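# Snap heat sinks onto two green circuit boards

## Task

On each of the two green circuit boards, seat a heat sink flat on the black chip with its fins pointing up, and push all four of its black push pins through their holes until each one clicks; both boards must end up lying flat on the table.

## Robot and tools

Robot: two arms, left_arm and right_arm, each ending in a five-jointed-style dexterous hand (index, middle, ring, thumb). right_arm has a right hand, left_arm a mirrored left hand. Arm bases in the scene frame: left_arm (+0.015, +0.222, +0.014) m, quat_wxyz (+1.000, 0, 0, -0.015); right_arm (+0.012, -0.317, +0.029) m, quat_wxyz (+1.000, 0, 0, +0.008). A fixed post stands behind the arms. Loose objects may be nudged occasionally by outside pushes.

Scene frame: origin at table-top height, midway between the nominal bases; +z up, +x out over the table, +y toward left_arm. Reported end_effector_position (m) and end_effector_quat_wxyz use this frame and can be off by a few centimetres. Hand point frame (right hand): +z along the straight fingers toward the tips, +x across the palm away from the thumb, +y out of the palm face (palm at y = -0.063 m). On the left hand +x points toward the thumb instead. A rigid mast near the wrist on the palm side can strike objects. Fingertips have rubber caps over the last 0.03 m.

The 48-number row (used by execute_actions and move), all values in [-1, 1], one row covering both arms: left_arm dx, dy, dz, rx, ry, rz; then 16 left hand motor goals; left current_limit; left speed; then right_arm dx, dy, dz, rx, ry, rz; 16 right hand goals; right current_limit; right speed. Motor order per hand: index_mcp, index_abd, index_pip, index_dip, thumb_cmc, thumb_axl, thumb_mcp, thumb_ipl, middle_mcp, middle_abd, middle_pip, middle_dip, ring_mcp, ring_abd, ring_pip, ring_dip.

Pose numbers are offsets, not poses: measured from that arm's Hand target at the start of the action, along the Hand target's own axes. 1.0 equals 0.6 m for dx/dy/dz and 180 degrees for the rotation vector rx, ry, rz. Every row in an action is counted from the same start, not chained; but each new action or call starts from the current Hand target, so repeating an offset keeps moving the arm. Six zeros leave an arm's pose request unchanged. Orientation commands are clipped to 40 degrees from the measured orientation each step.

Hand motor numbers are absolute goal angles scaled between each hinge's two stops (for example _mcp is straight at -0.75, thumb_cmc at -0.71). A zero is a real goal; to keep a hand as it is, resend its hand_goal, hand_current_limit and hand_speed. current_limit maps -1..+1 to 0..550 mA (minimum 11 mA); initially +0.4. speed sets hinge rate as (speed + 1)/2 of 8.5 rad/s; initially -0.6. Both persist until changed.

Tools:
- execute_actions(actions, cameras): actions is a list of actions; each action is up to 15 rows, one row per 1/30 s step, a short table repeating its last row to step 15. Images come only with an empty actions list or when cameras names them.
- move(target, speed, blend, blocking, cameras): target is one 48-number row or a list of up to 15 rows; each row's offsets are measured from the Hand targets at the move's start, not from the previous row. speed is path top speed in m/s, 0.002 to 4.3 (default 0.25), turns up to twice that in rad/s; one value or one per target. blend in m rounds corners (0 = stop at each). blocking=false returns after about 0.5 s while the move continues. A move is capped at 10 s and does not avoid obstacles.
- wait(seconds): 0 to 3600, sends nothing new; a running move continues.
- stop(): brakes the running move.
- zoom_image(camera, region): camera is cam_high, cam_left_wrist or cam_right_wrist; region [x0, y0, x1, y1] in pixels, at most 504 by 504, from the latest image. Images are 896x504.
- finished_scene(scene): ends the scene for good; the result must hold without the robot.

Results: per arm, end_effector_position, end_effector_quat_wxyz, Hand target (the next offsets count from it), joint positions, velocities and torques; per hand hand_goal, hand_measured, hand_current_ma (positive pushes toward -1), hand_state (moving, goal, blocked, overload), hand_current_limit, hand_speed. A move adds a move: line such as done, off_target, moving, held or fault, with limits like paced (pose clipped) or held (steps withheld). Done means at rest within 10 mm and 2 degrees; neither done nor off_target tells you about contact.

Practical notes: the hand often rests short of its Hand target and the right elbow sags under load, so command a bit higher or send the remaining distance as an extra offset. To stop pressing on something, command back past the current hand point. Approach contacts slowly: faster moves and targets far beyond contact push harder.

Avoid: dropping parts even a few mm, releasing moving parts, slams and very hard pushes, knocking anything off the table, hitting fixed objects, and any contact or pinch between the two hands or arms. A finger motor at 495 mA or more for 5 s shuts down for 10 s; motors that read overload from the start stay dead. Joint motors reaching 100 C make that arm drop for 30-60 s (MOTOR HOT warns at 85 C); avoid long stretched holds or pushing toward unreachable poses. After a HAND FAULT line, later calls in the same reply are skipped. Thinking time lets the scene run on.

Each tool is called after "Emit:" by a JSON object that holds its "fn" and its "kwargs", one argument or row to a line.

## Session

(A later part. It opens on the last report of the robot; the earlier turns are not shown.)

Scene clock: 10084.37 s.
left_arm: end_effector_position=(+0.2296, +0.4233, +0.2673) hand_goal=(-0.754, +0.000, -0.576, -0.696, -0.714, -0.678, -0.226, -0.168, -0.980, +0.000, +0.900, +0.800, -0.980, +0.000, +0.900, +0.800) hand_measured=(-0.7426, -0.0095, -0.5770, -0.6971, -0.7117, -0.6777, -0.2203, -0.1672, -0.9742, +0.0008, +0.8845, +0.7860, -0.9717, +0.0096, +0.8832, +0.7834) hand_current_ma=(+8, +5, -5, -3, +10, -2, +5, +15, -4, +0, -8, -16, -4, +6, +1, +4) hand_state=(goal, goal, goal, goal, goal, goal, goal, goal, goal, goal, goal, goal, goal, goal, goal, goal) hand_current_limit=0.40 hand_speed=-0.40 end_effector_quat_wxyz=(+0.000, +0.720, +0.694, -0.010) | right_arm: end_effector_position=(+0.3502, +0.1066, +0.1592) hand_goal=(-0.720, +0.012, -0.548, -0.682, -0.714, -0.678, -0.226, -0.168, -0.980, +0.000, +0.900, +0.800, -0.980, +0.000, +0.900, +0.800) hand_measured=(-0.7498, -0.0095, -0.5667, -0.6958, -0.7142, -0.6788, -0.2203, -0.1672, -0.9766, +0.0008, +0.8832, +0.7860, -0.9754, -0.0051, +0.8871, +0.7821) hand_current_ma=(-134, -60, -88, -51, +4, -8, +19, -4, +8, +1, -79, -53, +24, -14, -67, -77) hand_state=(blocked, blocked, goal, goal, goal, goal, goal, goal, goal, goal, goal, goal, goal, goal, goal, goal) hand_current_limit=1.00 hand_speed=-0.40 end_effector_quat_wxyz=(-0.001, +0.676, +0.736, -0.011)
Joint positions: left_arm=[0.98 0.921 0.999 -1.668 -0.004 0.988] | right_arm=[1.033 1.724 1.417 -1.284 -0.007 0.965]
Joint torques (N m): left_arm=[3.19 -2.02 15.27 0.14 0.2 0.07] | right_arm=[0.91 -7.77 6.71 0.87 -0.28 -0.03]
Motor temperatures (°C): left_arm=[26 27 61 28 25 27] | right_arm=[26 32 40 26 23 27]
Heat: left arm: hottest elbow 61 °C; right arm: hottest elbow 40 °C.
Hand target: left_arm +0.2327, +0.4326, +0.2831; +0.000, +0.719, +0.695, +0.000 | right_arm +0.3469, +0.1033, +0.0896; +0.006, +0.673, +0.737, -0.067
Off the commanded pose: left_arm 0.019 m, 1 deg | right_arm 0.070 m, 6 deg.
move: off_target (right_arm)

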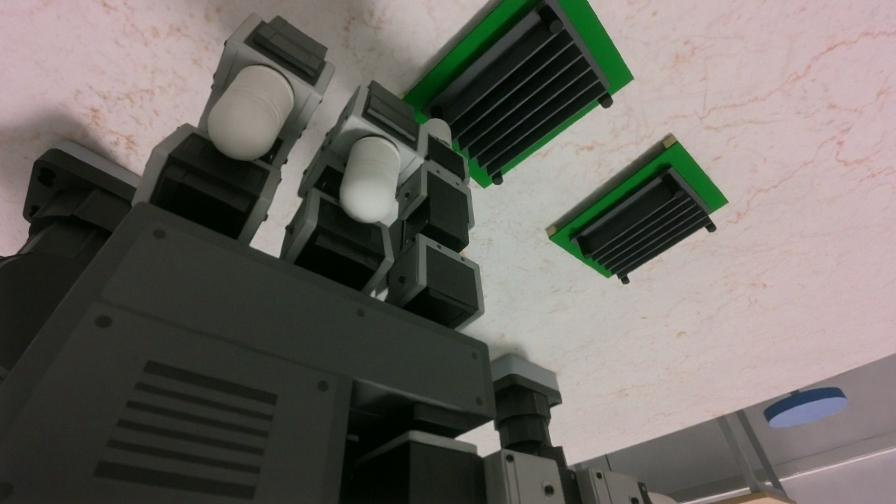

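Emit:
{"fn": "move", "kwargs": {
  "target": [0,0,0,0,0,0,-0.754,0,-0.576,-0.696,-0.714,-0.678,-0.226,-0.168,-0.98,0,0.9,0.8,-0.98,0,0.9,0.8,0.4,-0.4,0.000,0.000,0.03,0.006,-0.0065,0,-0.712,0.02,-0.542,-0.677,-0.714,-0.678,-0.226,-0.168,-0.98,0,0.9,0.8,-0.98,0,0.9,0.8,1.0,-0.4],
  "speed": 0.03,
  "cameras": ["cam_right_wrist"]
}}

Emit:
{"fn": "zoom_image", "kwargs": {
  "camera": "cam_right_wrist",
  "region": [370, 50, 490, 140]
}}

Scene clock: 10090.90 s.
left_arm: end_effector_position=(+0.2296, +0.4233, +0.2673) hand_goal=(-0.754, +0.000, -0.576, -0.696, -0.714, -0.678, -0.226, -0.168, -0.980, +0.000, +0.900, +0.800, -0.980, +0.000, +0.900, +0.800) hand_measured=(-0.7426, -0.0095, -0.5757, -0.6983, -0.7117, -0.6777, -0.2203, -0.1672, -0.9742, +0.0023, +0.8845, +0.7860, -0.9717, +0.0096, +0.8832, +0.7834) hand_current_ma=(+9, -1, +4, -8, +10, -4, +4, +10, +5, -4, -5, -16, +1, +0, -9, +1) hand_state=(goal, goal, goal, goal, goal, goal, goal, goal, goal, goal, goal, goal, goal, goal, goal, goal) hand_current_limit=0.40 hand_speed=-0.40 end_effector_quat_wxyz=(+0.000, +0.720, +0.694, -0.010) | right_arm: end_effector_position=(+0.3500, +0.1068, +0.1581) hand_goal=(-0.712, +0.020, -0.542, -0.678, -0.714, -0.678, -0.226, -0.168, -0.980, +0.000, +0.900, +0.800, -0.980, +0.000, +0.900, +0.800) hand_measured=(-0.7498, -0.0095, -0.5654, -0.6958, -0.7142, -0.6788, -0.2203, -0.1672, -0.9766, -0.0007, +0.8832, +0.7860, -0.9754, -0.0051, +0.8858, +0.7809) hand_current_ma=(-168, -83, -100, -73, +12, -7, +18, -6, +9, +1, -72, -63, +23, -15, -59, -81) hand_state=(blocked, blocked, blocked, goal, goal, goal, goal, goal, goal, goal, goal, goal, goal, goal, goal, goal) hand_current_limit=1.00 hand_speed=-0.40 end_effector_quat_wxyz=(-0.002, +0.676, +0.736, -0.012)
Joint positions: left_arm=[0.98 0.921 0.999 -1.668 -0.004 0.988] | right_arm=[1.033 1.726 1.417 -1.284 -0.009 0.965]
Joint torques (N m): left_arm=[2.61 -1.73 15.25 0.25 0.21 0.06] | right_arm=[0.97 -6.3 5.67 1.1 -0.37 -0.02]
Motor temperatures (°C): left_arm=[26 27 61 28 25 27] | right_arm=[26 32 40 26 23 27]
Heat: left arm: hottest elbow 61 °C; right arm: hottest elbow 40 °C.
Hand target: left_arm +0.2327, +0.4326, +0.2831; +0.000, +0.719, +0.695, +0.000 | right_arm +0.3454, +0.1014, +0.0717; +0.007, +0.672, +0.736, -0.080
Off the commanded pose: left_arm 0.019 m, 1 deg | right_arm 0.087 m, 8 deg.
move: off_target (right_arm)

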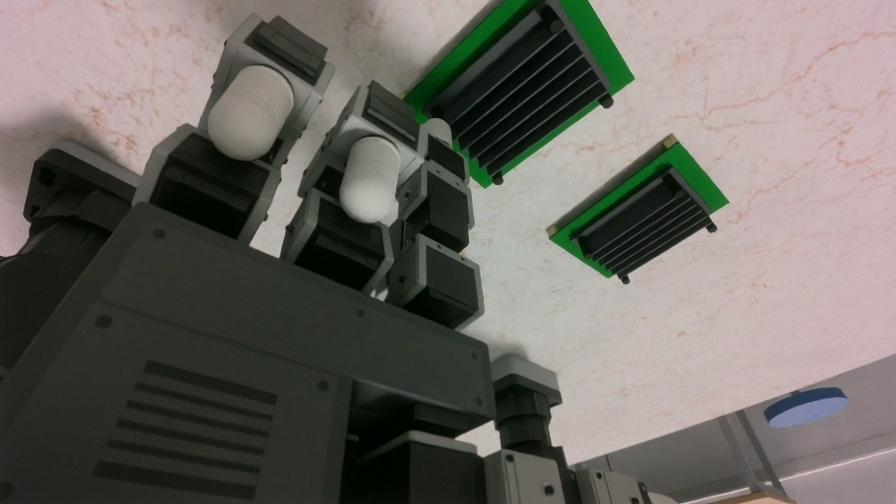

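Scaled by 4.200 from the camera's image (finer frame: 1280x720).

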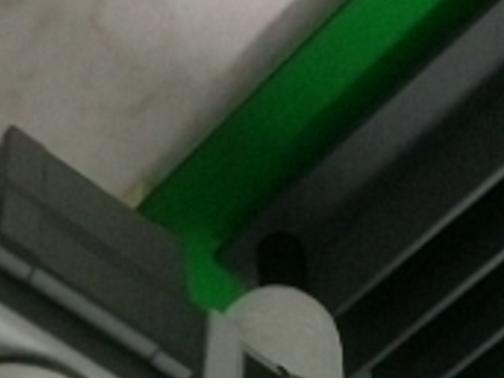

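Emit:
{"fn": "move", "kwargs": {
  "target": [0,0,0,0,0,0,-0.754,0,-0.576,-0.696,-0.714,-0.678,-0.226,-0.168,-0.98,0,0.9,0.8,-0.98,0,0.9,0.8,0.4,-0.4,0.000,0.001,0.035,0.005,-0.0055,0,-0.70,0.03,-0.532,-0.672,-0.714,-0.678,-0.226,-0.168,-0.98,0,0.9,0.8,-0.98,0,0.9,0.8,1.0,-0.4],
  "speed": 0.03,
  "cameras": ["cam_right_wrist"]
}}

Emit:
{"fn": "zoom_image", "kwargs": {
  "camera": "cam_right_wrist",
  "region": [370, 50, 490, 140]
}}

Scene clock: 10097.97 s.
left_arm: end_effector_position=(+0.2296, +0.4233, +0.2673) hand_goal=(-0.754, +0.000, -0.576, -0.696, -0.714, -0.678, -0.226, -0.168, -0.980, +0.000, +0.900, +0.800, -0.980, +0.000, +0.900, +0.800) hand_measured=(-0.7426, -0.0080, -0.5770, -0.6971, -0.7104, -0.6777, -0.2203, -0.1681, -0.9742, +0.0023, +0.8832, +0.7860, -0.9717, +0.0096, +0.8832, +0.7834) hand_current_ma=(+3, +2, +2, -9, +12, +0, -1, +5, -1, -1, -8, -18, -6, -2, -7, +5) hand_state=(goal, goal, goal, goal, goal, goal, goal, goal, goal, goal, goal, goal, goal, goal, goal, goal) hand_current_limit=0.40 hand_speed=-0.40 end_effector_quat_wxyz=(+0.000, +0.720, +0.694, -0.010) | right_arm: end_effector_position=(+0.3497, +0.1079, +0.1562) hand_goal=(-0.700, +0.030, -0.532, -0.672, -0.714, -0.678, -0.226, -0.168, -0.980, +0.000, +0.900, +0.800, -0.980, +0.000, +0.900, +0.800) hand_measured=(-0.7486, -0.0168, -0.5616, -0.6920, -0.7104, -0.6788, -0.2203, -0.1672, -0.9754, +0.0008, +0.8832, +0.7860, -0.9754, -0.0051, +0.8871, +0.7809) hand_current_ma=(-222, -126, -128, -69, +31, -15, +18, -3, +7, -2, -72, -59, +22, -13, -65, -80) hand_state=(blocked, blocked, blocked, blocked, goal, goal, goal, goal, goal, goal, goal, goal, goal, goal, goal, goal) hand_current_limit=1.00 hand_speed=-0.40 end_effector_quat_wxyz=(-0.004, +0.676, +0.736, -0.013)
Joint positions: left_arm=[0.98 0.921 0.999 -1.668 -0.004 0.988] | right_arm=[1.033 1.73 1.419 -1.283 -0.013 0.965]
Joint torques (N m): left_arm=[2.26 -1.32 15.19 -0.12 0.26 0.07] | right_arm=[0.73 -5.07 3.7 1.7 -0.31 -0.04]
Motor temperatures (°C): left_arm=[26 27 61 28 25 27] | right_arm=[26 31 39 26 23 27]
Heat: left arm: hottest elbow 61 °C; right arm: hottest elbow 39 °C.
Hand target: left_arm +0.2327, +0.4326, +0.2831; +0.000, +0.719, +0.695, +0.000 | right_arm +0.3441, +0.0988, +0.0511; +0.008, +0.672, +0.735, -0.092
Off the commanded pose: left_arm 0.019 m, 1 deg | right_arm 0.106 m, 9 deg.
move: off_target (right_arm)

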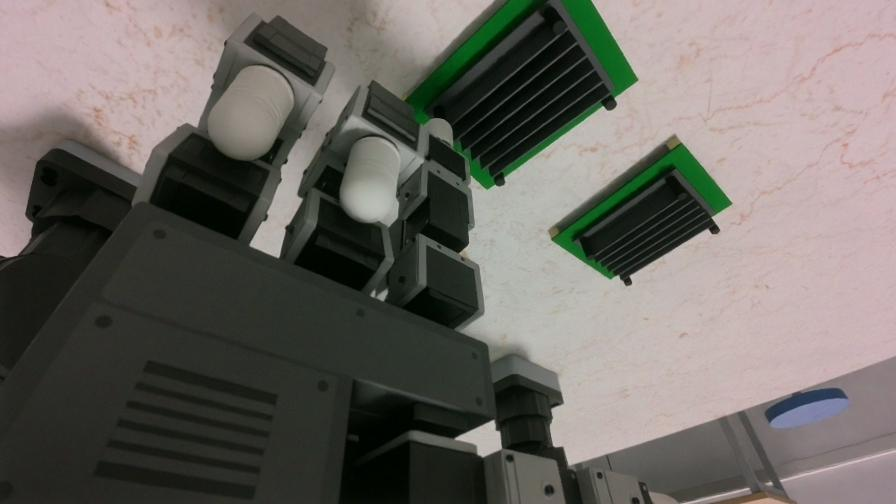

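Scaled by 4.200 from the camera's image (finer frame: 1280x720).

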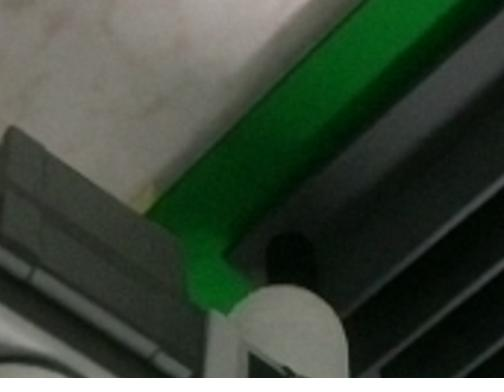

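Emit:
{"fn": "move", "kwargs": {
  "target": [0,0,0,0,0,0,-0.754,0,-0.576,-0.696,-0.714,-0.678,-0.226,-0.168,-0.98,0,0.9,0.8,-0.98,0,0.9,0.8,0.4,-0.4,-0.001,0.001,0.035,0.008,-0.009,0,-0.693,0.04,-0.526,-0.668,-0.714,-0.678,-0.226,-0.168,-0.98,0,0.9,0.8,-0.98,0,0.9,0.8,1.0,-0.4],
  "speed": 0.03,
  "cameras": ["cam_right_wrist"]
}}

Emit:
{"fn": "zoom_image", "kwargs": {
  "camera": "cam_right_wrist",
  "region": [370, 50, 490, 140]
}}

Scene clock: 10108.33 s.
left_arm: end_effector_position=(+0.2296, +0.4233, +0.2673) hand_goal=(-0.754, +0.000, -0.576, -0.696, -0.714, -0.678, -0.226, -0.168, -0.980, +0.000, +0.900, +0.800, -0.980, +0.000, +0.900, +0.800) hand_measured=(-0.7414, -0.0095, -0.5770, -0.6971, -0.7104, -0.6767, -0.2193, -0.1681, -0.9754, +0.0008, +0.8832, +0.7860, -0.9717, +0.0096, +0.8832, +0.7834) hand_current_ma=(+0, +2, -4, -8, +14, -8, +1, +7, +0, -1, -5, -11, -11, -1, -8, +4) hand_state=(goal, goal, goal, goal, goal, goal, goal, goal, goal, goal, goal, goal, goal, goal, goal, goal) hand_current_limit=0.40 hand_speed=-0.40 end_effector_quat_wxyz=(+0.000, +0.720, +0.694, -0.010) | right_arm: end_effector_position=(+0.3496, +0.1079, +0.1552) hand_goal=(-0.694, +0.040, -0.526, -0.668, -0.714, -0.678, -0.226, -0.168, -0.980, +0.000, +0.900, +0.800, -0.980, +0.000, +0.900, +0.800) hand_measured=(-0.7498, -0.0168, -0.5616, -0.6920, -0.7117, -0.6788, -0.2212, -0.1672, -0.9754, +0.0008, +0.8832, +0.7860, -0.9754, -0.0051, +0.8858, +0.7821) hand_current_ma=(-249, -158, -150, -100, +18, -9, +19, -3, +8, +3, -67, -57, +21, -16, -63, -81) hand_state=(blocked, blocked, blocked, blocked, goal, goal, goal, goal, goal, goal, goal, goal, goal, goal, goal, goal) hand_current_limit=1.00 hand_speed=-0.40 end_effector_quat_wxyz=(-0.004, +0.676, +0.736, -0.014)
Joint positions: left_arm=[0.98 0.921 0.999 -1.668 -0.004 0.988] | right_arm=[1.033 1.732 1.419 -1.283 -0.014 0.965]
Joint torques (N m): left_arm=[2.32 -1.49 14.95 0.06 0.2 0.06] | right_arm=[0.79 -3.19 2.65 1.69 -0.44 -0.06]
Motor temperatures (°C): left_arm=[26 27 61 28 25 27] | right_arm=[26 31 39 26 23 27]
Heat: left arm: hottest elbow 61 °C; right arm: hottest elbow 39 °C.
Hand target: left_arm +0.2327, +0.4326, +0.2831; +0.000, +0.719, +0.695, +0.000 | right_arm +0.3423, +0.0952, +0.0304; +0.010, +0.670, +0.734, -0.111
Off the commanded pose: left_arm 0.019 m, 1 deg | right_arm 0.126 m, 11 deg.
move: off_target (right_arm)

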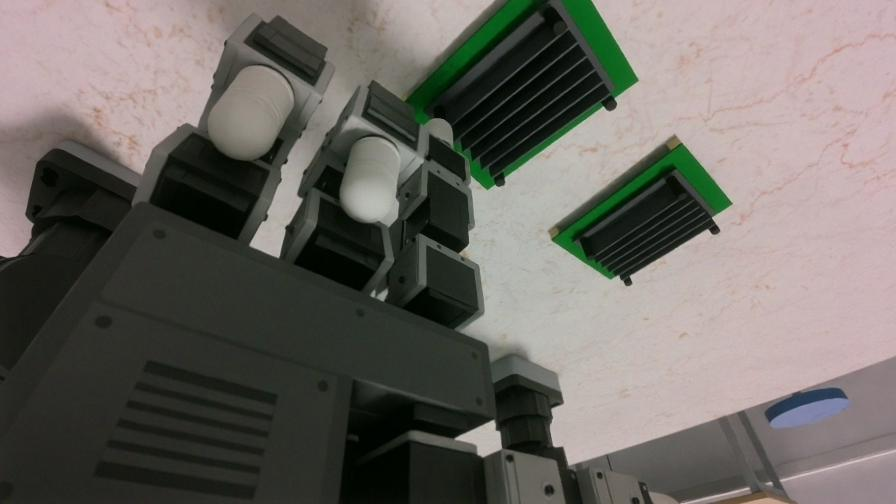

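Scaled by 4.200 from the camera's image (finer frame: 1280x720).

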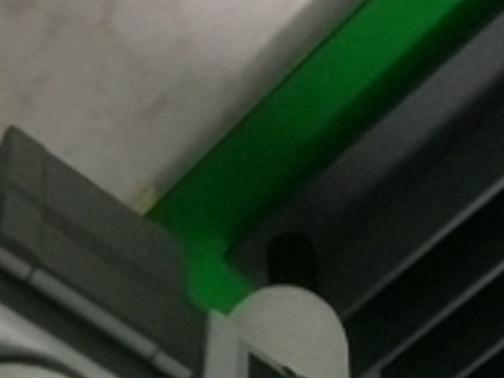

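Emit:
{"fn": "move", "kwargs": {
  "target": [0,0,0,0,0,0,-0.754,0,-0.576,-0.696,-0.714,-0.678,-0.226,-0.168,-0.98,0,0.9,0.8,-0.98,0,0.9,0.8,0.4,-0.4,-0.001,0.001,0.03,0.006,-0.007,0,-0.688,0.05,-0.52,-0.664,-0.714,-0.678,-0.226,-0.168,-0.98,0,0.9,0.8,-0.98,0,0.9,0.8,1.0,-0.4],
  "speed": 0.03,
  "cameras": ["cam_right_wrist"]
}}

Emit:
{"fn": "zoom_image", "kwargs": {
  "camera": "cam_right_wrist",
  "region": [370, 50, 490, 140]
}}

Scene clock: 10125.63 s.
left_arm: end_effector_position=(+0.2296, +0.4233, +0.2673) hand_goal=(-0.754, +0.000, -0.576, -0.696, -0.714, -0.678, -0.226, -0.168, -0.980, +0.000, +0.900, +0.800, -0.980, +0.000, +0.900, +0.800) hand_measured=(-0.7402, -0.0095, -0.5757, -0.6971, -0.7104, -0.6777, -0.2203, -0.1681, -0.9754, +0.0023, +0.8845, +0.7860, -0.9717, +0.0096, +0.8845, +0.7847) hand_current_ma=(-4, +3, -2, -8, +8, +1, +7, +2, +2, -7, +3, -15, -6, -3, -4, +9) hand_state=(goal, goal, goal, goal, goal, goal, goal, goal, goal, goal, goal, goal, goal, goal, goal, goal) hand_current_limit=0.40 hand_speed=-0.40 end_effector_quat_wxyz=(+0.000, +0.720, +0.694, -0.010) | right_arm: end_effector_position=(+0.3494, +0.1080, +0.1536) hand_goal=(-0.688, +0.050, -0.520, -0.664, -0.714, -0.678, -0.226, -0.168, -0.980, +0.000, +0.900, +0.800, -0.980, +0.000, +0.900, +0.800) hand_measured=(-0.7486, -0.0183, -0.5616, -0.6920, -0.7104, -0.6788, -0.2212, -0.1672, -0.9754, +0.0008, +0.8832, +0.7872, -0.9754, -0.0051, +0.8858, +0.7809) hand_current_ma=(-279, -187, -180, -116, +30, -15, +17, -4, +9, +4, -78, -53, +23, -4, -62, -77) hand_state=(blocked, blocked, blocked, blocked, goal, goal, goal, goal, goal, goal, goal, goal, goal, goal, goal, goal) hand_current_limit=1.00 hand_speed=-0.40 end_effector_quat_wxyz=(-0.004, +0.676, +0.736, -0.016)
Joint positions: left_arm=[0.98 0.921 0.999 -1.668 -0.004 0.988] | right_arm=[1.033 1.735 1.419 -1.283 -0.015 0.965]
Joint torques (N m): left_arm=[2.2 -0.62 15.12 0.14 0.2 0.1] | right_arm=[0.67 -1.96 1.51 1.83 -0.54 -0.07]
Motor temperatures (°C): left_arm=[26 27 61 28 25 27] | right_arm=[26 31 37 26 24 27]
Heat: left arm: hottest elbow 61 °C; right arm: hottest elbow 37 °C.
Hand target: left_arm +0.2327, +0.4326, +0.2831; +0.000, +0.719, +0.695, +0.000 | right_arm +0.3405, +0.0915, +0.0128; +0.012, +0.669, +0.732, -0.125
Off the commanded pose: left_arm 0.019 m, 1 deg | right_arm 0.142 m, 13 deg.
move: off_target (right_arm)

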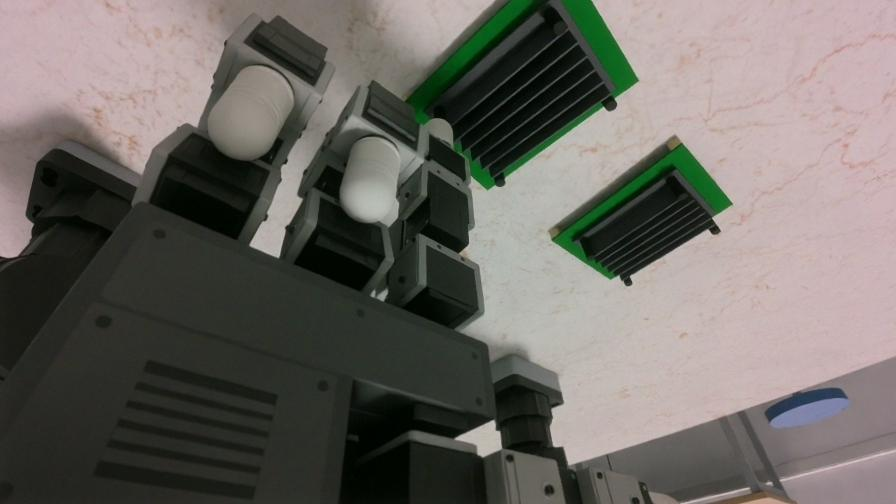

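Scaled by 4.200 from the camera's image (finer frame: 1280x720).

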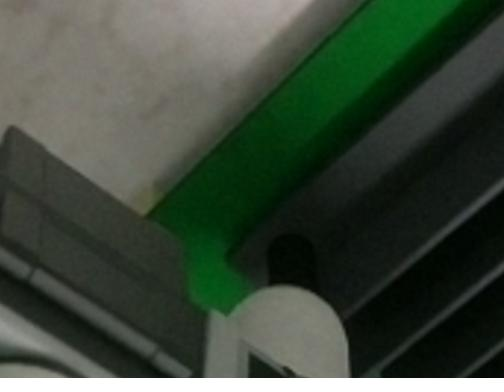

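Emit:
{"fn": "move", "kwargs": {
  "target": [0,0,0,0,0,0,-0.754,0,-0.576,-0.696,-0.714,-0.678,-0.226,-0.168,-0.98,0,0.9,0.8,-0.98,0,0.9,0.8,0.4,-0.4,0.0,0,-0.275,-0.044,0.0485,0,-0.75,0.0,-0.572,-0.694,-0.714,-0.678,-0.226,-0.168,-0.98,0,0.9,0.8,-0.98,0,0.9,0.8,1.0,-0.4],
  "speed": 0.05
}}

Scene clock: 10134.73 s.
left_arm: end_effector_position=(+0.2296, +0.4233, +0.2673) hand_goal=(-0.754, +0.000, -0.576, -0.696, -0.714, -0.678, -0.226, -0.168, -0.980, +0.000, +0.900, +0.800, -0.980, +0.000, +0.900, +0.800) hand_measured=(-0.7426, -0.0095, -0.5770, -0.6971, -0.7117, -0.6767, -0.2203, -0.1681, -0.9754, +0.0008, +0.8832, +0.7860, -0.9705, +0.0125, +0.8832, +0.7834) hand_current_ma=(+1, -2, +2, -10, +15, -3, +4, +8, +6, +0, +3, -12, -11, +6, -7, +3) hand_state=(goal, goal, goal, goal, goal, goal, goal, goal, goal, goal, goal, goal, goal, goal, goal, goal) hand_current_limit=0.40 hand_speed=-0.40 end_effector_quat_wxyz=(+0.000, +0.720, +0.694, -0.010) | right_arm: end_effector_position=(+0.3552, +0.1157, +0.1650) hand_goal=(-0.750, +0.000, -0.572, -0.694, -0.714, -0.678, -0.226, -0.168, -0.980, +0.000, +0.900, +0.800, -0.980, +0.000, +0.900, +0.800) hand_measured=(-0.7450, +0.0008, -0.5693, -0.6945, -0.7104, -0.6788, -0.2203, -0.1672, -0.9766, +0.0008, +0.8832, +0.7860, -0.9754, -0.0051, +0.8871, +0.7809) hand_current_ma=(+20, +3, +4, +9, +25, -16, +18, -3, +2, +7, -75, -52, +19, -12, -69, -84) hand_state=(goal, goal, goal, goal, goal, goal, goal, goal, goal, goal, goal, goal, goal, goal, goal, goal) hand_current_limit=1.00 hand_speed=-0.40 end_effector_quat_wxyz=(+0.003, +0.675, +0.738, -0.031)
Joint positions: left_arm=[0.98 0.921 0.999 -1.668 -0.004 0.988] | right_arm=[1.033 1.769 1.497 -1.36 -0.007 0.96]
Joint torques (N m): left_arm=[1.61 -0.32 15.25 0.13 0.2 0.08] | right_arm=[0.38 -15.74 13.11 -0.49 0.19 -0.04]
Motor temperatures (°C): left_arm=[26 27 61 28 25 27] | right_arm=[26 31 37 26 24 27]
Heat: left arm: hottest elbow 61 °C; right arm: hottest elbow 37 °C.
Hand target: left_arm +0.2327, +0.4326, +0.2831; +0.000, +0.719, +0.695, +0.000 | right_arm +0.3653, +0.1242, +0.1725; +0.002, +0.674, +0.738, -0.023
Off the commanded pose: left_arm 0.019 m, 1 deg | right_arm 0.015 m, 1 deg.
move: off_target (right_arm)

Emit:
{"fn": "move", "kwargs": {
  "target": [0,0,0,0,0,0,-0.754,0,-0.576,-0.696,-0.714,-0.678,-0.226,-0.168,-0.98,0,0.9,0.8,-0.98,0,0.9,0.8,0.4,-0.4,-0.006,-0.005,-0.18,-0.009,0.0095,0,-0.754,0.0,-0.576,-0.696,-0.714,-0.678,-0.226,-0.168,-0.98,0,0.9,0.8,-0.98,0,0.9,0.8,0.4,-0.4],
  "speed": 0.12
}}

Scene clock: 10142.10 s.
left_arm: end_effector_position=(+0.2296, +0.4233, +0.2673) hand_goal=(-0.754, +0.000, -0.576, -0.696, -0.714, -0.678, -0.226, -0.168, -0.980, +0.000, +0.900, +0.800, -0.980, +0.000, +0.900, +0.800) hand_measured=(-0.7414, -0.0080, -0.5757, -0.6971, -0.7104, -0.6777, -0.2203, -0.1672, -0.9754, +0.0008, +0.8832, +0.7860, -0.9717, +0.0096, +0.8845, +0.7847) hand_current_ma=(+6, +4, -6, -6, +11, +8, +9, -3, -4, -4, -4, -13, -9, -6, -5, +1) hand_state=(goal, goal, goal, goal, goal, goal, goal, goal, goal, goal, goal, goal, goal, goal, goal, goal) hand_current_limit=0.40 hand_speed=-0.40 end_effector_quat_wxyz=(+0.000, +0.720, +0.694, -0.010) | right_arm: end_effector_position=(+0.3580, +0.1183, +0.2649) hand_goal=(-0.754, +0.000, -0.576, -0.696, -0.714, -0.678, -0.226, -0.168, -0.980, +0.000, +0.900, +0.800, -0.980, +0.000, +0.900, +0.800) hand_measured=(-0.7462, +0.0008, -0.5718, -0.6945, -0.7104, -0.6788, -0.2203, -0.1672, -0.9766, +0.0008, +0.8832, +0.7860, -0.9754, -0.0051, +0.8858, +0.7809) hand_current_ma=(+35, -7, +3, +11, +14, -12, +20, +1, +4, +10, -82, -55, +11, -13, -63, -81) hand_state=(goal, goal, goal, goal, goal, goal, goal, goal, goal, goal, goal, goal, goal, goal, goal, goal) hand_current_limit=0.40 hand_speed=-0.40 end_effector_quat_wxyz=(+0.003, +0.675, +0.738, -0.017)
Joint positions: left_arm=[0.98 0.921 0.999 -1.668 -0.004 0.988] | right_arm=[1.033 1.722 1.696 -1.579 -0.001 0.96]
Joint torques (N m): left_arm=[2.37 -0.97 15.32 0.34 0.27 0.11] | right_arm=[0.44 -16.38 13.7 -0.4 0.19 -0.02]
Motor temperatures (°C): left_arm=[26 27 61 28 25 27] | right_arm=[26 31 39 26 24 27]
Heat: left arm: hottest elbow 61 °C; right arm: hottest elbow 39 °C.
Hand target: left_arm +0.2327, +0.4326, +0.2831; +0.000, +0.719, +0.695, +0.000 | right_arm +0.3657, +0.1243, +0.2807; +0.001, +0.675, +0.738, -0.002
Off the commanded pose: left_arm 0.019 m, 1 deg | right_arm 0.019 m, 2 deg.
move: off_target (right_arm)

Emit:
{"fn": "move", "kwargs": {
  "target": [
    [0,0,0,0,0,0,-0.754,0,-0.576,-0.696,-0.714,-0.678,-0.226,-0.168,-0.98,0,0.9,0.8,-0.98,0,0.9,0.8,0.4,-0.4,-0.0796,-0.1899,0.1267,0.0012,0.203,-0.2297,-0.98,0,0.9,0.8,-0.714,-0.678,-0.226,-0.168,-0.98,0,0.9,0.8,-0.98,0,0.9,0.8,0.4,-0.2],
    [0,0,0,0,0,0,-0.754,0,-0.576,-0.696,-0.714,-0.678,-0.226,-0.168,-0.98,0,0.9,0.8,-0.98,0,0.9,0.8,0.4,-0.4,-0.0789,-0.1896,0.2917,0.0012,0.203,-0.2297,-0.98,0,0.9,0.8,-0.714,-0.678,-0.226,-0.168,-0.98,0,0.9,0.8,-0.98,0,0.9,0.8,0.4,-0.2]
  ],
  "speed": 0.15,
  "blend": 0.02,
  "cameras": ["cam_right_wrist"]
}}

Scene clock: 10156.60 s.
left_arm: end_effector_position=(+0.2296, +0.4233, +0.2673) hand_goal=(-0.754, +0.000, -0.576, -0.696, -0.714, -0.678, -0.226, -0.168, -0.980, +0.000, +0.900, +0.800, -0.980, +0.000, +0.900, +0.800) hand_measured=(-0.7414, -0.0095, -0.5757, -0.6983, -0.7104, -0.6767, -0.2203, -0.1681, -0.9742, +0.0023, +0.8832, +0.7860, -0.9717, +0.0096, +0.8832, +0.7847) hand_current_ma=(-7, +5, +3, -5, +6, -5, +6, +7, -2, -7, -9, -13, -2, -2, -4, +1) hand_state=(goal, goal, goal, goal, goal, goal, goal, goal, goal, goal, goal, goal, goal, goal, goal, goal) hand_current_limit=0.40 hand_speed=-0.40 end_effector_quat_wxyz=(+0.000, +0.720, +0.694, -0.010) | right_arm: end_effector_position=(+0.2510, +0.0688, +0.1124) hand_goal=(-0.980, +0.000, +0.900, +0.800, -0.714, -0.678, -0.226, -0.168, -0.980, +0.000, +0.900, +0.800, -0.980, +0.000, +0.900, +0.800) hand_measured=(-0.9766, +0.0008, +0.8845, +0.7847, -0.7167, -0.6777, -0.2203, -0.1672, -0.9754, -0.0007, +0.8832, +0.7860, -0.9754, -0.0051, +0.8858, +0.7809) hand_current_ma=(+17, -1, -66, -51, +0, -7, +29, +0, +6, +3, -73, -55, +19, -12, -63, -79) hand_state=(goal, goal, goal, goal, goal, goal, goal, goal, goal, goal, goal, goal, goal, goal, goal, goal) hand_current_limit=0.40 hand_speed=-0.20 end_effector_quat_wxyz=(-0.228, +0.338, +0.890, +0.204)
Joint positions: left_arm=[0.98 0.921 0.999 -1.668 -0.004 0.988] | right_arm=[0.853 1.33 0.704 -0.679 -0.569 0.103]
Joint torques (N m): left_arm=[2.02 -1.49 15.3 0.12 0.23 0.07] | right_arm=[-0.21 -7.47 8.72 1.18 -0.52 -0.08]
Motor temperatures (°C): left_arm=[26 27 61 28 25 27] | right_arm=[26 31 39 26 24 27]
Heat: left arm: hottest elbow 61 °C; right arm: hottest elbow 39 °C.
Hand target: left_arm +0.2327, +0.4326, +0.2831; +0.000, +0.719, +0.695, +0.000 | right_arm +0.2562, +0.0661, +0.1061; -0.228, +0.342, +0.889, +0.203
Off the commanded pose: left_arm 0.019 m, 1 deg | right_arm 0.008 m, 0 deg.
move: done

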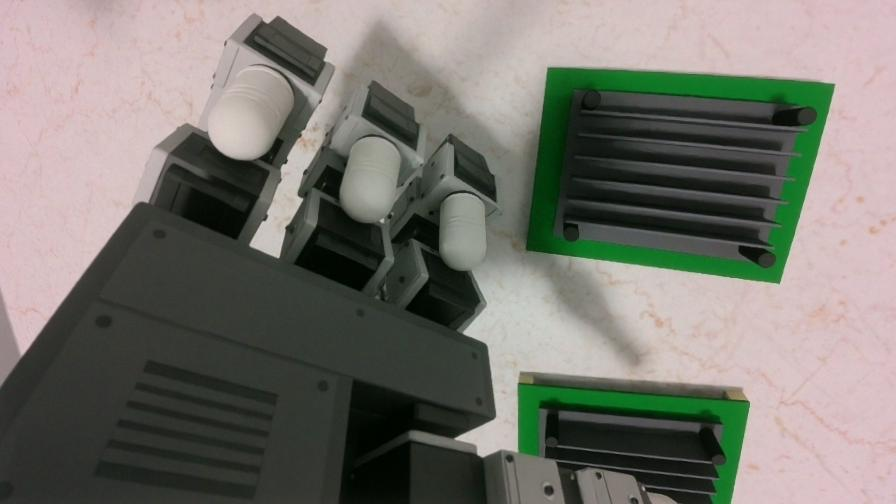

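Emit:
{"fn": "zoom_image", "kwargs": {
  "camera": "cam_right_wrist",
  "region": [520, 50, 640, 140]
}}

Emit:
{"fn": "zoom_image", "kwargs": {
  "camera": "cam_right_wrist",
  "region": [740, 60, 860, 150]
}}

Emit:
{"fn": "zoom_image", "kwargs": {
  "camera": "cam_right_wrist",
  "region": [700, 210, 820, 300]
}}

Emit:
{"fn": "zoom_image", "kwargs": {
  "camera": "cam_right_wrist",
  "region": [510, 185, 630, 275]
}}

Scaled by 4.200 from the camera's image (finer frame: 1280x720).

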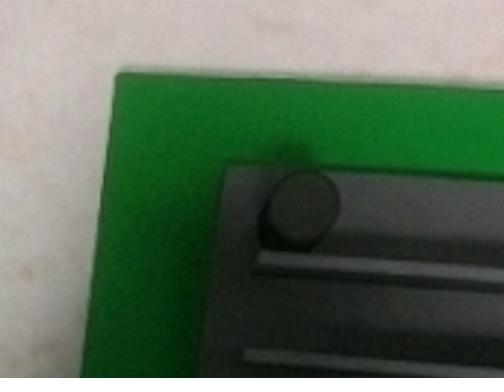

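Scaled by 4.200 from the camera's image (finer frame: 1280x720).

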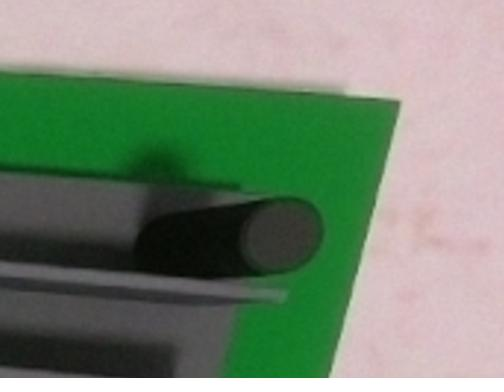

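Scaled by 4.200 from the camera's image (finer frame: 1280x720).

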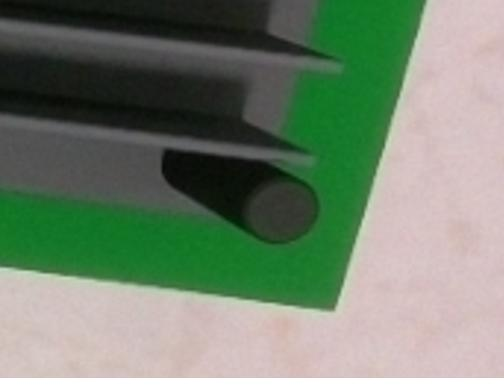

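Scaled by 4.200 from the camera's image (finer frame: 1280x720).

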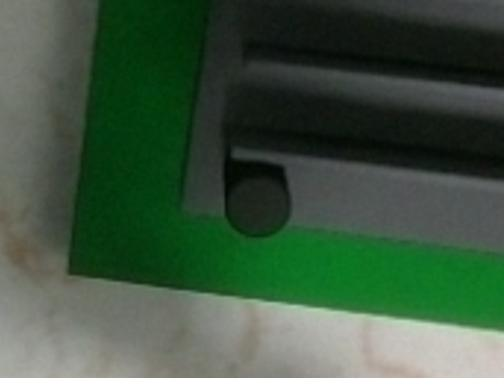

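Emit:
{"fn": "move", "kwargs": {
  "target": [
    [0,0,0,0,0,0,-0.754,0,-0.576,-0.696,-0.714,-0.678,-0.226,-0.168,-0.98,0,0.9,0.8,-0.98,0,0.9,0.8,0.4,-0.4,0.0896,0.0352,-0.1357,0,0,0,-0.98,0,0.9,0.8,-0.714,-0.678,-0.226,-0.168,-0.98,0,0.9,0.8,-0.98,0,0.9,0.8,0.4,-0.2],
    [0,0,0,0,0,0,-0.754,0,-0.576,-0.696,-0.714,-0.678,-0.226,-0.168,-0.98,0,0.9,0.8,-0.98,0,0.9,0.8,0.4,-0.4,-0.0647,0.3128,-0.1753,-0.0012,-0.203,0.2297,-0.754,0,-0.576,-0.696,-0.714,-0.678,-0.226,-0.168,-0.98,0,0.9,0.8,-0.98,0,0.9,0.8,1.0,-0.3]
  ],
  "speed": 0.15,
  "blend": 0.02,
  "cameras": ["cam_right_wrist"]
}}

Emit:
{"fn": "zoom_image", "kwargs": {
  "camera": "cam_right_wrist",
  "region": [370, 50, 490, 140]
}}

Scene clock: 10201.20 s.
left_arm: end_effector_position=(+0.2296, +0.4233, +0.2673) hand_goal=(-0.754, +0.000, -0.576, -0.696, -0.714, -0.678, -0.226, -0.168, -0.980, +0.000, +0.900, +0.800, -0.980, +0.000, +0.900, +0.800) hand_measured=(-0.7402, -0.0109, -0.5757, -0.6971, -0.7104, -0.6767, -0.2193, -0.1681, -0.9742, +0.0008, +0.8832, +0.7860, -0.9717, +0.0110, +0.8832, +0.7834) hand_current_ma=(-6, +1, +1, -3, +3, +6, -1, +9, +0, -10, -13, -11, -7, -3, +5, +5) hand_state=(goal, goal, goal, goal, goal, goal, goal, goal, goal, goal, goal, goal, goal, goal, goal, goal) hand_current_limit=0.40 hand_speed=-0.40 end_effector_quat_wxyz=(+0.000, +0.720, +0.694, -0.010) | right_arm: end_effector_position=(+0.4397, +0.1052, +0.2080) hand_goal=(-0.754, +0.000, -0.576, -0.696, -0.714, -0.678, -0.226, -0.168, -0.980, +0.000, +0.900, +0.800, -0.980, +0.000, +0.900, +0.800) hand_measured=(-0.7474, +0.0008, -0.5757, -0.6996, -0.7154, -0.6788, -0.2203, -0.1672, -0.9754, +0.0008, +0.8832, +0.7860, -0.9754, -0.0051, +0.8858, +0.7809) hand_current_ma=(+30, +2, +4, -5, +5, -12, +20, +2, +8, +1, -74, -55, +23, -15, -72, -82) hand_state=(goal, goal, goal, goal, goal, goal, goal, goal, goal, goal, goal, goal, goal, goal, goal, goal) hand_current_limit=1.00 hand_speed=-0.30 end_effector_quat_wxyz=(+0.000, +0.676, +0.737, -0.004)
Joint positions: left_arm=[0.98 0.921 0.999 -1.668 -0.004 0.988] | right_arm=[0.893 1.813 1.669 -1.436 0 0.825]
Joint torques (N m): left_arm=[2.08 -1.32 15.2 -0.01 0.18 0.02] | right_arm=[2.26 -15.68 13.72 -0.28 0.17 0.12]
Motor temperatures (°C): left_arm=[26 27 62 28 25 27] | right_arm=[26 31 39 26 24 27]
Heat: left arm: hottest elbow 62 °C; right arm: hottest elbow 39 °C.
Hand target: left_arm +0.2327, +0.4326, +0.2831; +0.000, +0.719, +0.695, +0.000 | right_arm +0.4414, +0.1200, +0.2091; +0.000, +0.674, +0.738, -0.002
Off the commanded pose: left_arm 0.019 m, 1 deg | right_arm 0.015 m, 0 deg.
move: off_target (right_arm); target 2's new numbers were sent with right_arm's hand 0.014 m and 0 deg from that target

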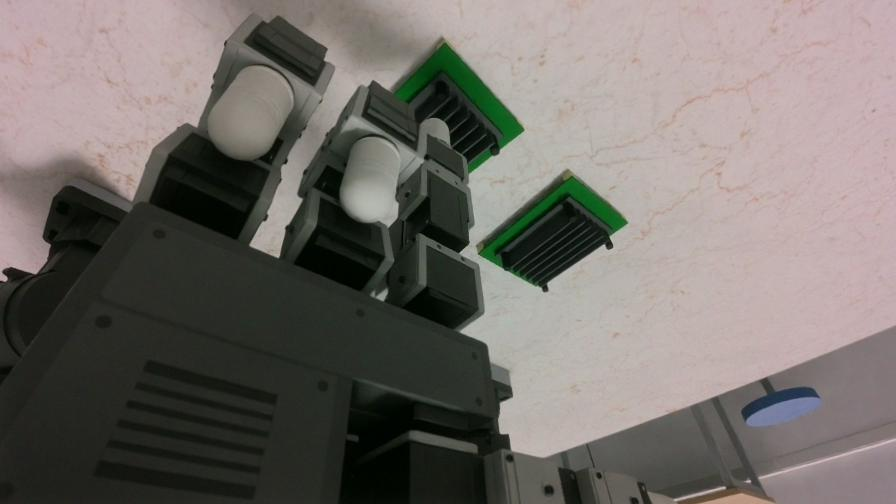

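Scaled by 4.200 from the camera's image (finer frame: 1280x720).

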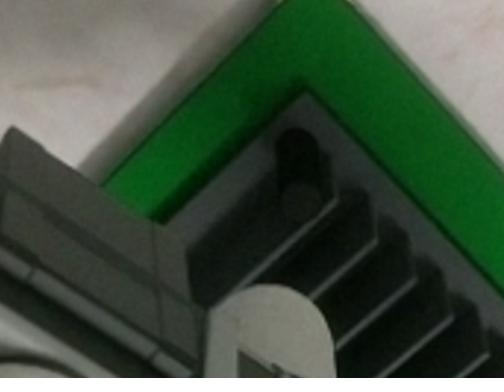

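Emit:
{"fn": "move", "kwargs": {
  "target": [0,0,0,0,0,0,-0.754,0,-0.576,-0.696,-0.714,-0.678,-0.226,-0.168,-0.98,0,0.9,0.8,-0.98,0,0.9,0.8,0.4,-0.4,-0.04,0.001,0.03,0,0,0,-0.754,0,-0.576,-0.696,-0.714,-0.678,-0.226,-0.168,-0.98,0,0.9,0.8,-0.98,0,0.9,0.8,1.0,-0.4],
  "speed": 0.04,
  "cameras": ["cam_right_wrist"]
}}

Emit:
{"fn": "zoom_image", "kwargs": {
  "camera": "cam_right_wrist",
  "region": [370, 50, 490, 140]
}}

Scene clock: 10216.07 s.
left_arm: end_effector_position=(+0.2296, +0.4233, +0.2673) hand_goal=(-0.754, +0.000, -0.576, -0.696, -0.714, -0.678, -0.226, -0.168, -0.980, +0.000, +0.900, +0.800, -0.980, +0.000, +0.900, +0.800) hand_measured=(-0.7402, -0.0095, -0.5770, -0.6971, -0.7117, -0.6777, -0.2212, -0.1672, -0.9742, +0.0008, +0.8845, +0.7860, -0.9717, +0.0096, +0.8820, +0.7847) hand_current_ma=(+2, -2, -2, -7, +0, -4, +8, +9, +6, -5, -3, -17, -3, -4, -10, -5) hand_state=(goal, goal, goal, goal, goal, goal, goal, goal, goal, goal, goal, goal, goal, goal, goal, goal) hand_current_limit=0.40 hand_speed=-0.40 end_effector_quat_wxyz=(+0.000, +0.720, +0.694, -0.010) | right_arm: end_effector_position=(+0.4380, +0.1015, +0.1895) hand_goal=(-0.754, +0.000, -0.576, -0.696, -0.714, -0.678, -0.226, -0.168, -0.980, +0.000, +0.900, +0.800, -0.980, +0.000, +0.900, +0.800) hand_measured=(-0.7474, +0.0008, -0.5744, -0.6996, -0.7154, -0.6788, -0.2203, -0.1672, -0.9754, -0.0007, +0.8832, +0.7860, -0.9754, -0.0051, +0.8871, +0.7809) hand_current_ma=(+26, -5, -1, -10, +6, -6, +28, -7, +7, +8, -76, -61, +16, -7, -64, -81) hand_state=(goal, goal, goal, goal, goal, goal, goal, goal, goal, goal, goal, goal, goal, goal, goal, goal) hand_current_limit=1.00 hand_speed=-0.40 end_effector_quat_wxyz=(+0.000, +0.673, +0.740, -0.007)
Joint positions: left_arm=[0.98 0.921 0.999 -1.668 -0.004 0.988] | right_arm=[0.891 1.813 1.621 -1.394 0 0.813]
Joint torques (N m): left_arm=[1.49 -1.26 15.27 0.1 0.2 0.1] | right_arm=[-0.15 -18.61 9.39 0.35 0.18 -0.06]
Motor temperatures (°C): left_arm=[26 27 62 28 25 27] | right_arm=[26 32 41 26 24 27]
Heat: left arm: hottest elbow 62 °C; right arm: hottest elbow 41 °C.
Hand target: left_arm +0.2327, +0.4326, +0.2831; +0.000, +0.719, +0.695, +0.000 | right_arm +0.4442, +0.0959, +0.1911; +0.000, +0.675, +0.738, -0.002
Off the commanded pose: left_arm 0.019 m, 1 deg | right_arm 0.008 m, 1 deg.
move: done

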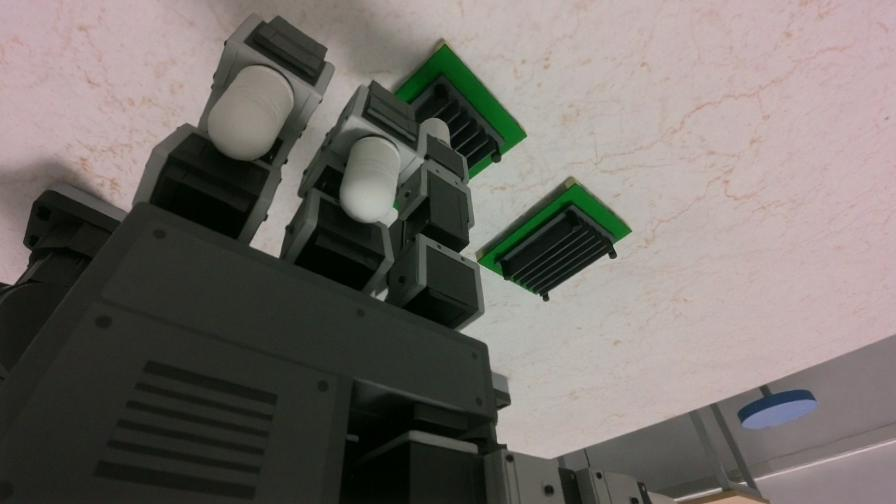

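Scaled by 4.200 from the camera's image (finer frame: 1280x720).

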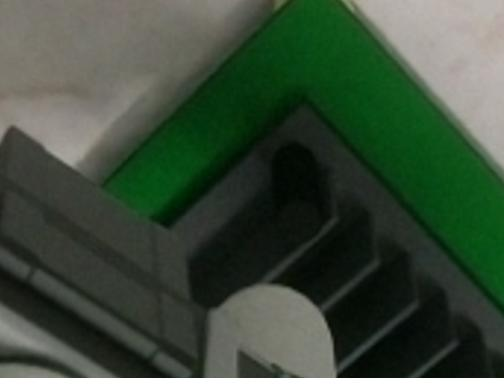

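Emit:
{"fn": "move", "kwargs": {
  "target": [0,0,0,0,0,0,-0.754,0,-0.576,-0.696,-0.714,-0.678,-0.226,-0.168,-0.98,0,0.9,0.8,-0.98,0,0.9,0.8,0.4,-0.4,-0.003,0.008,0.028,0,0,0,-0.754,0,-0.576,-0.696,-0.714,-0.678,-0.226,-0.168,-0.98,0,0.9,0.8,-0.98,0,0.9,0.8,1.0,-0.4],
  "speed": 0.04,
  "cameras": ["cam_right_wrist"]
}}

Emit:
{"fn": "zoom_image", "kwargs": {
  "camera": "cam_right_wrist",
  "region": [370, 50, 490, 140]
}}

Emit:
{"fn": "zoom_image", "kwargs": {
  "camera": "cam_right_wrist",
  "region": [440, 110, 560, 200]
}}

Scene clock: 10240.87 s.
left_arm: end_effector_position=(+0.2296, +0.4233, +0.2673) hand_goal=(-0.754, +0.000, -0.576, -0.696, -0.714, -0.678, -0.226, -0.168, -0.980, +0.000, +0.900, +0.800, -0.980, +0.000, +0.900, +0.800) hand_measured=(-0.7426, -0.0095, -0.5770, -0.6971, -0.7117, -0.6777, -0.2193, -0.1672, -0.9742, +0.0008, +0.8832, +0.7860, -0.9730, +0.0096, +0.8832, +0.7834) hand_current_ma=(+4, -1, +3, -2, +3, +3, +4, +8, -2, -2, -5, -17, -5, +1, +2, +2) hand_state=(goal, goal, goal, goal, goal, goal, goal, goal, goal, goal, goal, goal, goal, goal, goal, goal) hand_current_limit=0.40 hand_speed=-0.40 end_effector_quat_wxyz=(+0.000, +0.720, +0.694, -0.010) | right_arm: end_effector_position=(+0.4427, +0.1001, +0.1813) hand_goal=(-0.754, +0.000, -0.576, -0.696, -0.714, -0.678, -0.226, -0.168, -0.980, +0.000, +0.900, +0.800, -0.980, +0.000, +0.900, +0.800) hand_measured=(-0.7474, +0.0008, -0.5757, -0.6983, -0.7142, -0.6788, -0.2203, -0.1672, -0.9766, +0.0008, +0.8832, +0.7860, -0.9754, -0.0051, +0.8871, +0.7809) hand_current_ma=(+17, -1, -3, -3, +2, -12, +26, -6, +9, +2, -72, -58, +13, -8, -59, -75) hand_state=(goal, goal, goal, goal, goal, goal, goal, goal, goal, goal, goal, goal, goal, goal, goal, goal) hand_current_limit=1.00 hand_speed=-0.40 end_effector_quat_wxyz=(+0.000, +0.673, +0.740, +0.000)
Joint positions: left_arm=[0.98 0.921 0.999 -1.668 -0.004 0.988] | right_arm=[0.883 1.813 1.597 -1.355 0 0.805]
Joint torques (N m): left_arm=[1.9 -1.49 15.51 -0.05 0.2 0.06] | right_arm=[-0.26 -17.32 9.33 0.43 0.17 -0.05]
Motor temperatures (°C): left_arm=[26 27 62 28 25 27] | right_arm=[26 33 42 26 24 27]
Heat: left arm: hottest elbow 62 °C; right arm: hottest elbow 42 °C.
Hand target: left_arm +0.2327, +0.4326, +0.2831; +0.000, +0.719, +0.695, +0.000 | right_arm +0.4490, +0.0946, +0.1744; +0.000, +0.675, +0.738, -0.002
Off the commanded pose: left_arm 0.019 m, 1 deg | right_arm 0.011 m, 0 deg.
move: off_target (right_arm)

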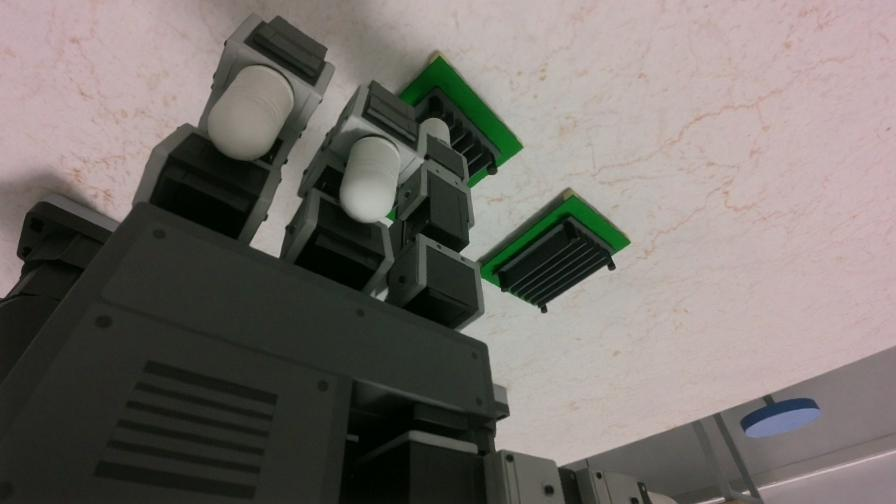

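Scaled by 4.200 from the camera's image (finer frame: 1280x720).

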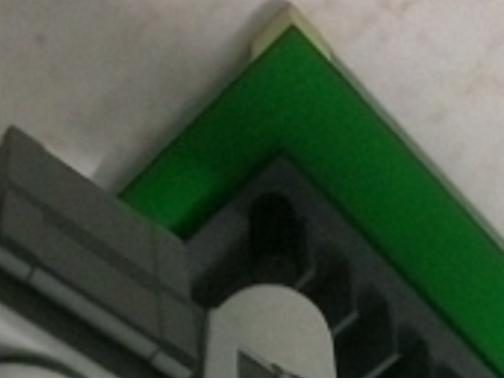

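Scaled by 4.200 from the camera's image (finer frame: 1280x720).

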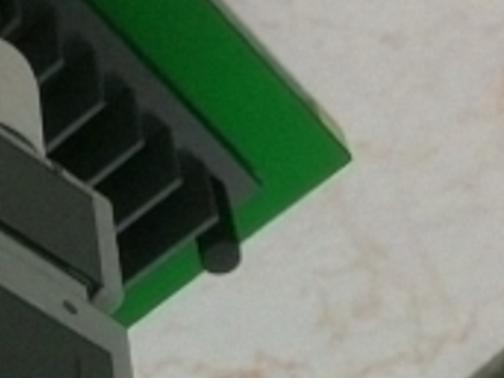

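Emit:
{"fn": "move", "kwargs": {
  "target": [0,0,0,0,0,0,-0.754,0,-0.576,-0.696,-0.714,-0.678,-0.226,-0.168,-0.98,0,0.9,0.8,-0.98,0,0.9,0.8,0.4,-0.4,-0.0055,-0.001,0.018,0.004,-0.0045,0,-0.754,0,-0.576,-0.696,-0.714,-0.678,-0.226,-0.168,-0.98,0,0.9,0.8,-0.98,0,0.9,0.8,1.0,-0.4],
  "speed": 0.04,
  "cameras": ["cam_right_wrist"]
}}

Emit:
{"fn": "zoom_image", "kwargs": {
  "camera": "cam_right_wrist",
  "region": [370, 50, 490, 140]
}}

Emit:
{"fn": "zoom_image", "kwargs": {
  "camera": "cam_right_wrist",
  "region": [440, 110, 560, 200]
}}

Scene clock: 10259.27 s.
left_arm: end_effector_position=(+0.2296, +0.4233, +0.2673) hand_goal=(-0.754, +0.000, -0.576, -0.696, -0.714, -0.678, -0.226, -0.168, -0.980, +0.000, +0.900, +0.800, -0.980, +0.000, +0.900, +0.800) hand_measured=(-0.7414, -0.0080, -0.5770, -0.6971, -0.7117, -0.6777, -0.2203, -0.1691, -0.9742, -0.0007, +0.8820, +0.7872, -0.9717, +0.0096, +0.8832, +0.7834) hand_current_ma=(-8, +5, +1, -10, +6, -4, +5, +9, +2, -8, +4, -6, -3, -4, +2, +2) hand_state=(goal, goal, goal, goal, goal, goal, goal, goal, goal, goal, goal, goal, goal, goal, goal, goal) hand_current_limit=0.40 hand_speed=-0.40 end_effector_quat_wxyz=(+0.000, +0.720, +0.694, -0.010) | right_arm: end_effector_position=(+0.4419, +0.0968, +0.1764) hand_goal=(-0.754, +0.000, -0.576, -0.696, -0.714, -0.678, -0.226, -0.168, -0.980, +0.000, +0.900, +0.800, -0.980, +0.000, +0.900, +0.800) hand_measured=(-0.7474, +0.0008, -0.5757, -0.6983, -0.7154, -0.6788, -0.2203, -0.1672, -0.9766, +0.0008, +0.8845, +0.7860, -0.9754, -0.0051, +0.8871, +0.7809) hand_current_ma=(+28, +5, +4, +3, +7, +0, +20, -1, +5, -3, -75, -54, +18, -18, -69, -76) hand_state=(goal, goal, goal, goal, goal, goal, goal, goal, goal, goal, goal, goal, goal, goal, goal, goal) hand_current_limit=1.00 hand_speed=-0.40 end_effector_quat_wxyz=(+0.000, +0.673, +0.740, -0.004)
Joint positions: left_arm=[0.98 0.921 0.999 -1.668 -0.004 0.988] | right_arm=[0.88 1.813 1.585 -1.351 0 0.801]
Joint torques (N m): left_arm=[2.73 -2.78 15.15 -0.02 0.23 0.02] | right_arm=[-0.32 -16.44 9.32 0.32 0.2 -0.05]
Motor temperatures (°C): left_arm=[26 27 62 28 25 27] | right_arm=[26 34 42 26 23 27]
Heat: left arm: hottest elbow 62 °C; right arm: hottest elbow 42 °C.
Hand target: left_arm +0.2327, +0.4326, +0.2831; +0.000, +0.719, +0.695, +0.000 | right_arm +0.4488, +0.0911, +0.1637; +0.001, +0.675, +0.738, -0.012
Off the commanded pose: left_arm 0.019 m, 1 deg | right_arm 0.016 m, 1 deg.
move: off_target (right_arm)

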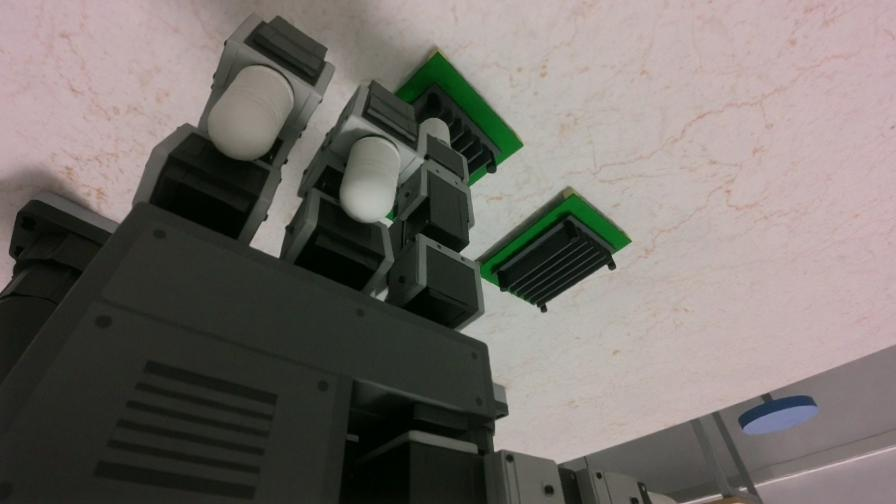

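Scaled by 4.200 from the camera's image (finer frame: 1280x720).

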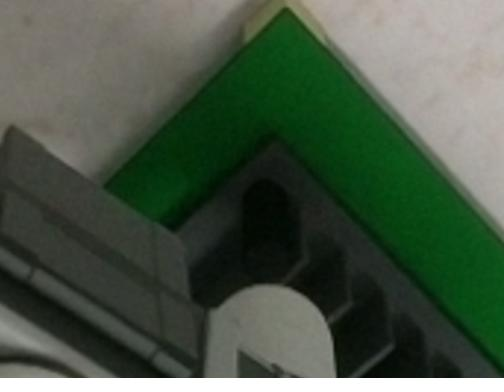

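Scaled by 4.200 from the camera's image (finer frame: 1280x720).

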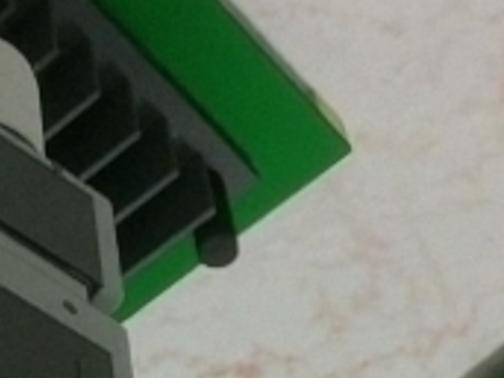

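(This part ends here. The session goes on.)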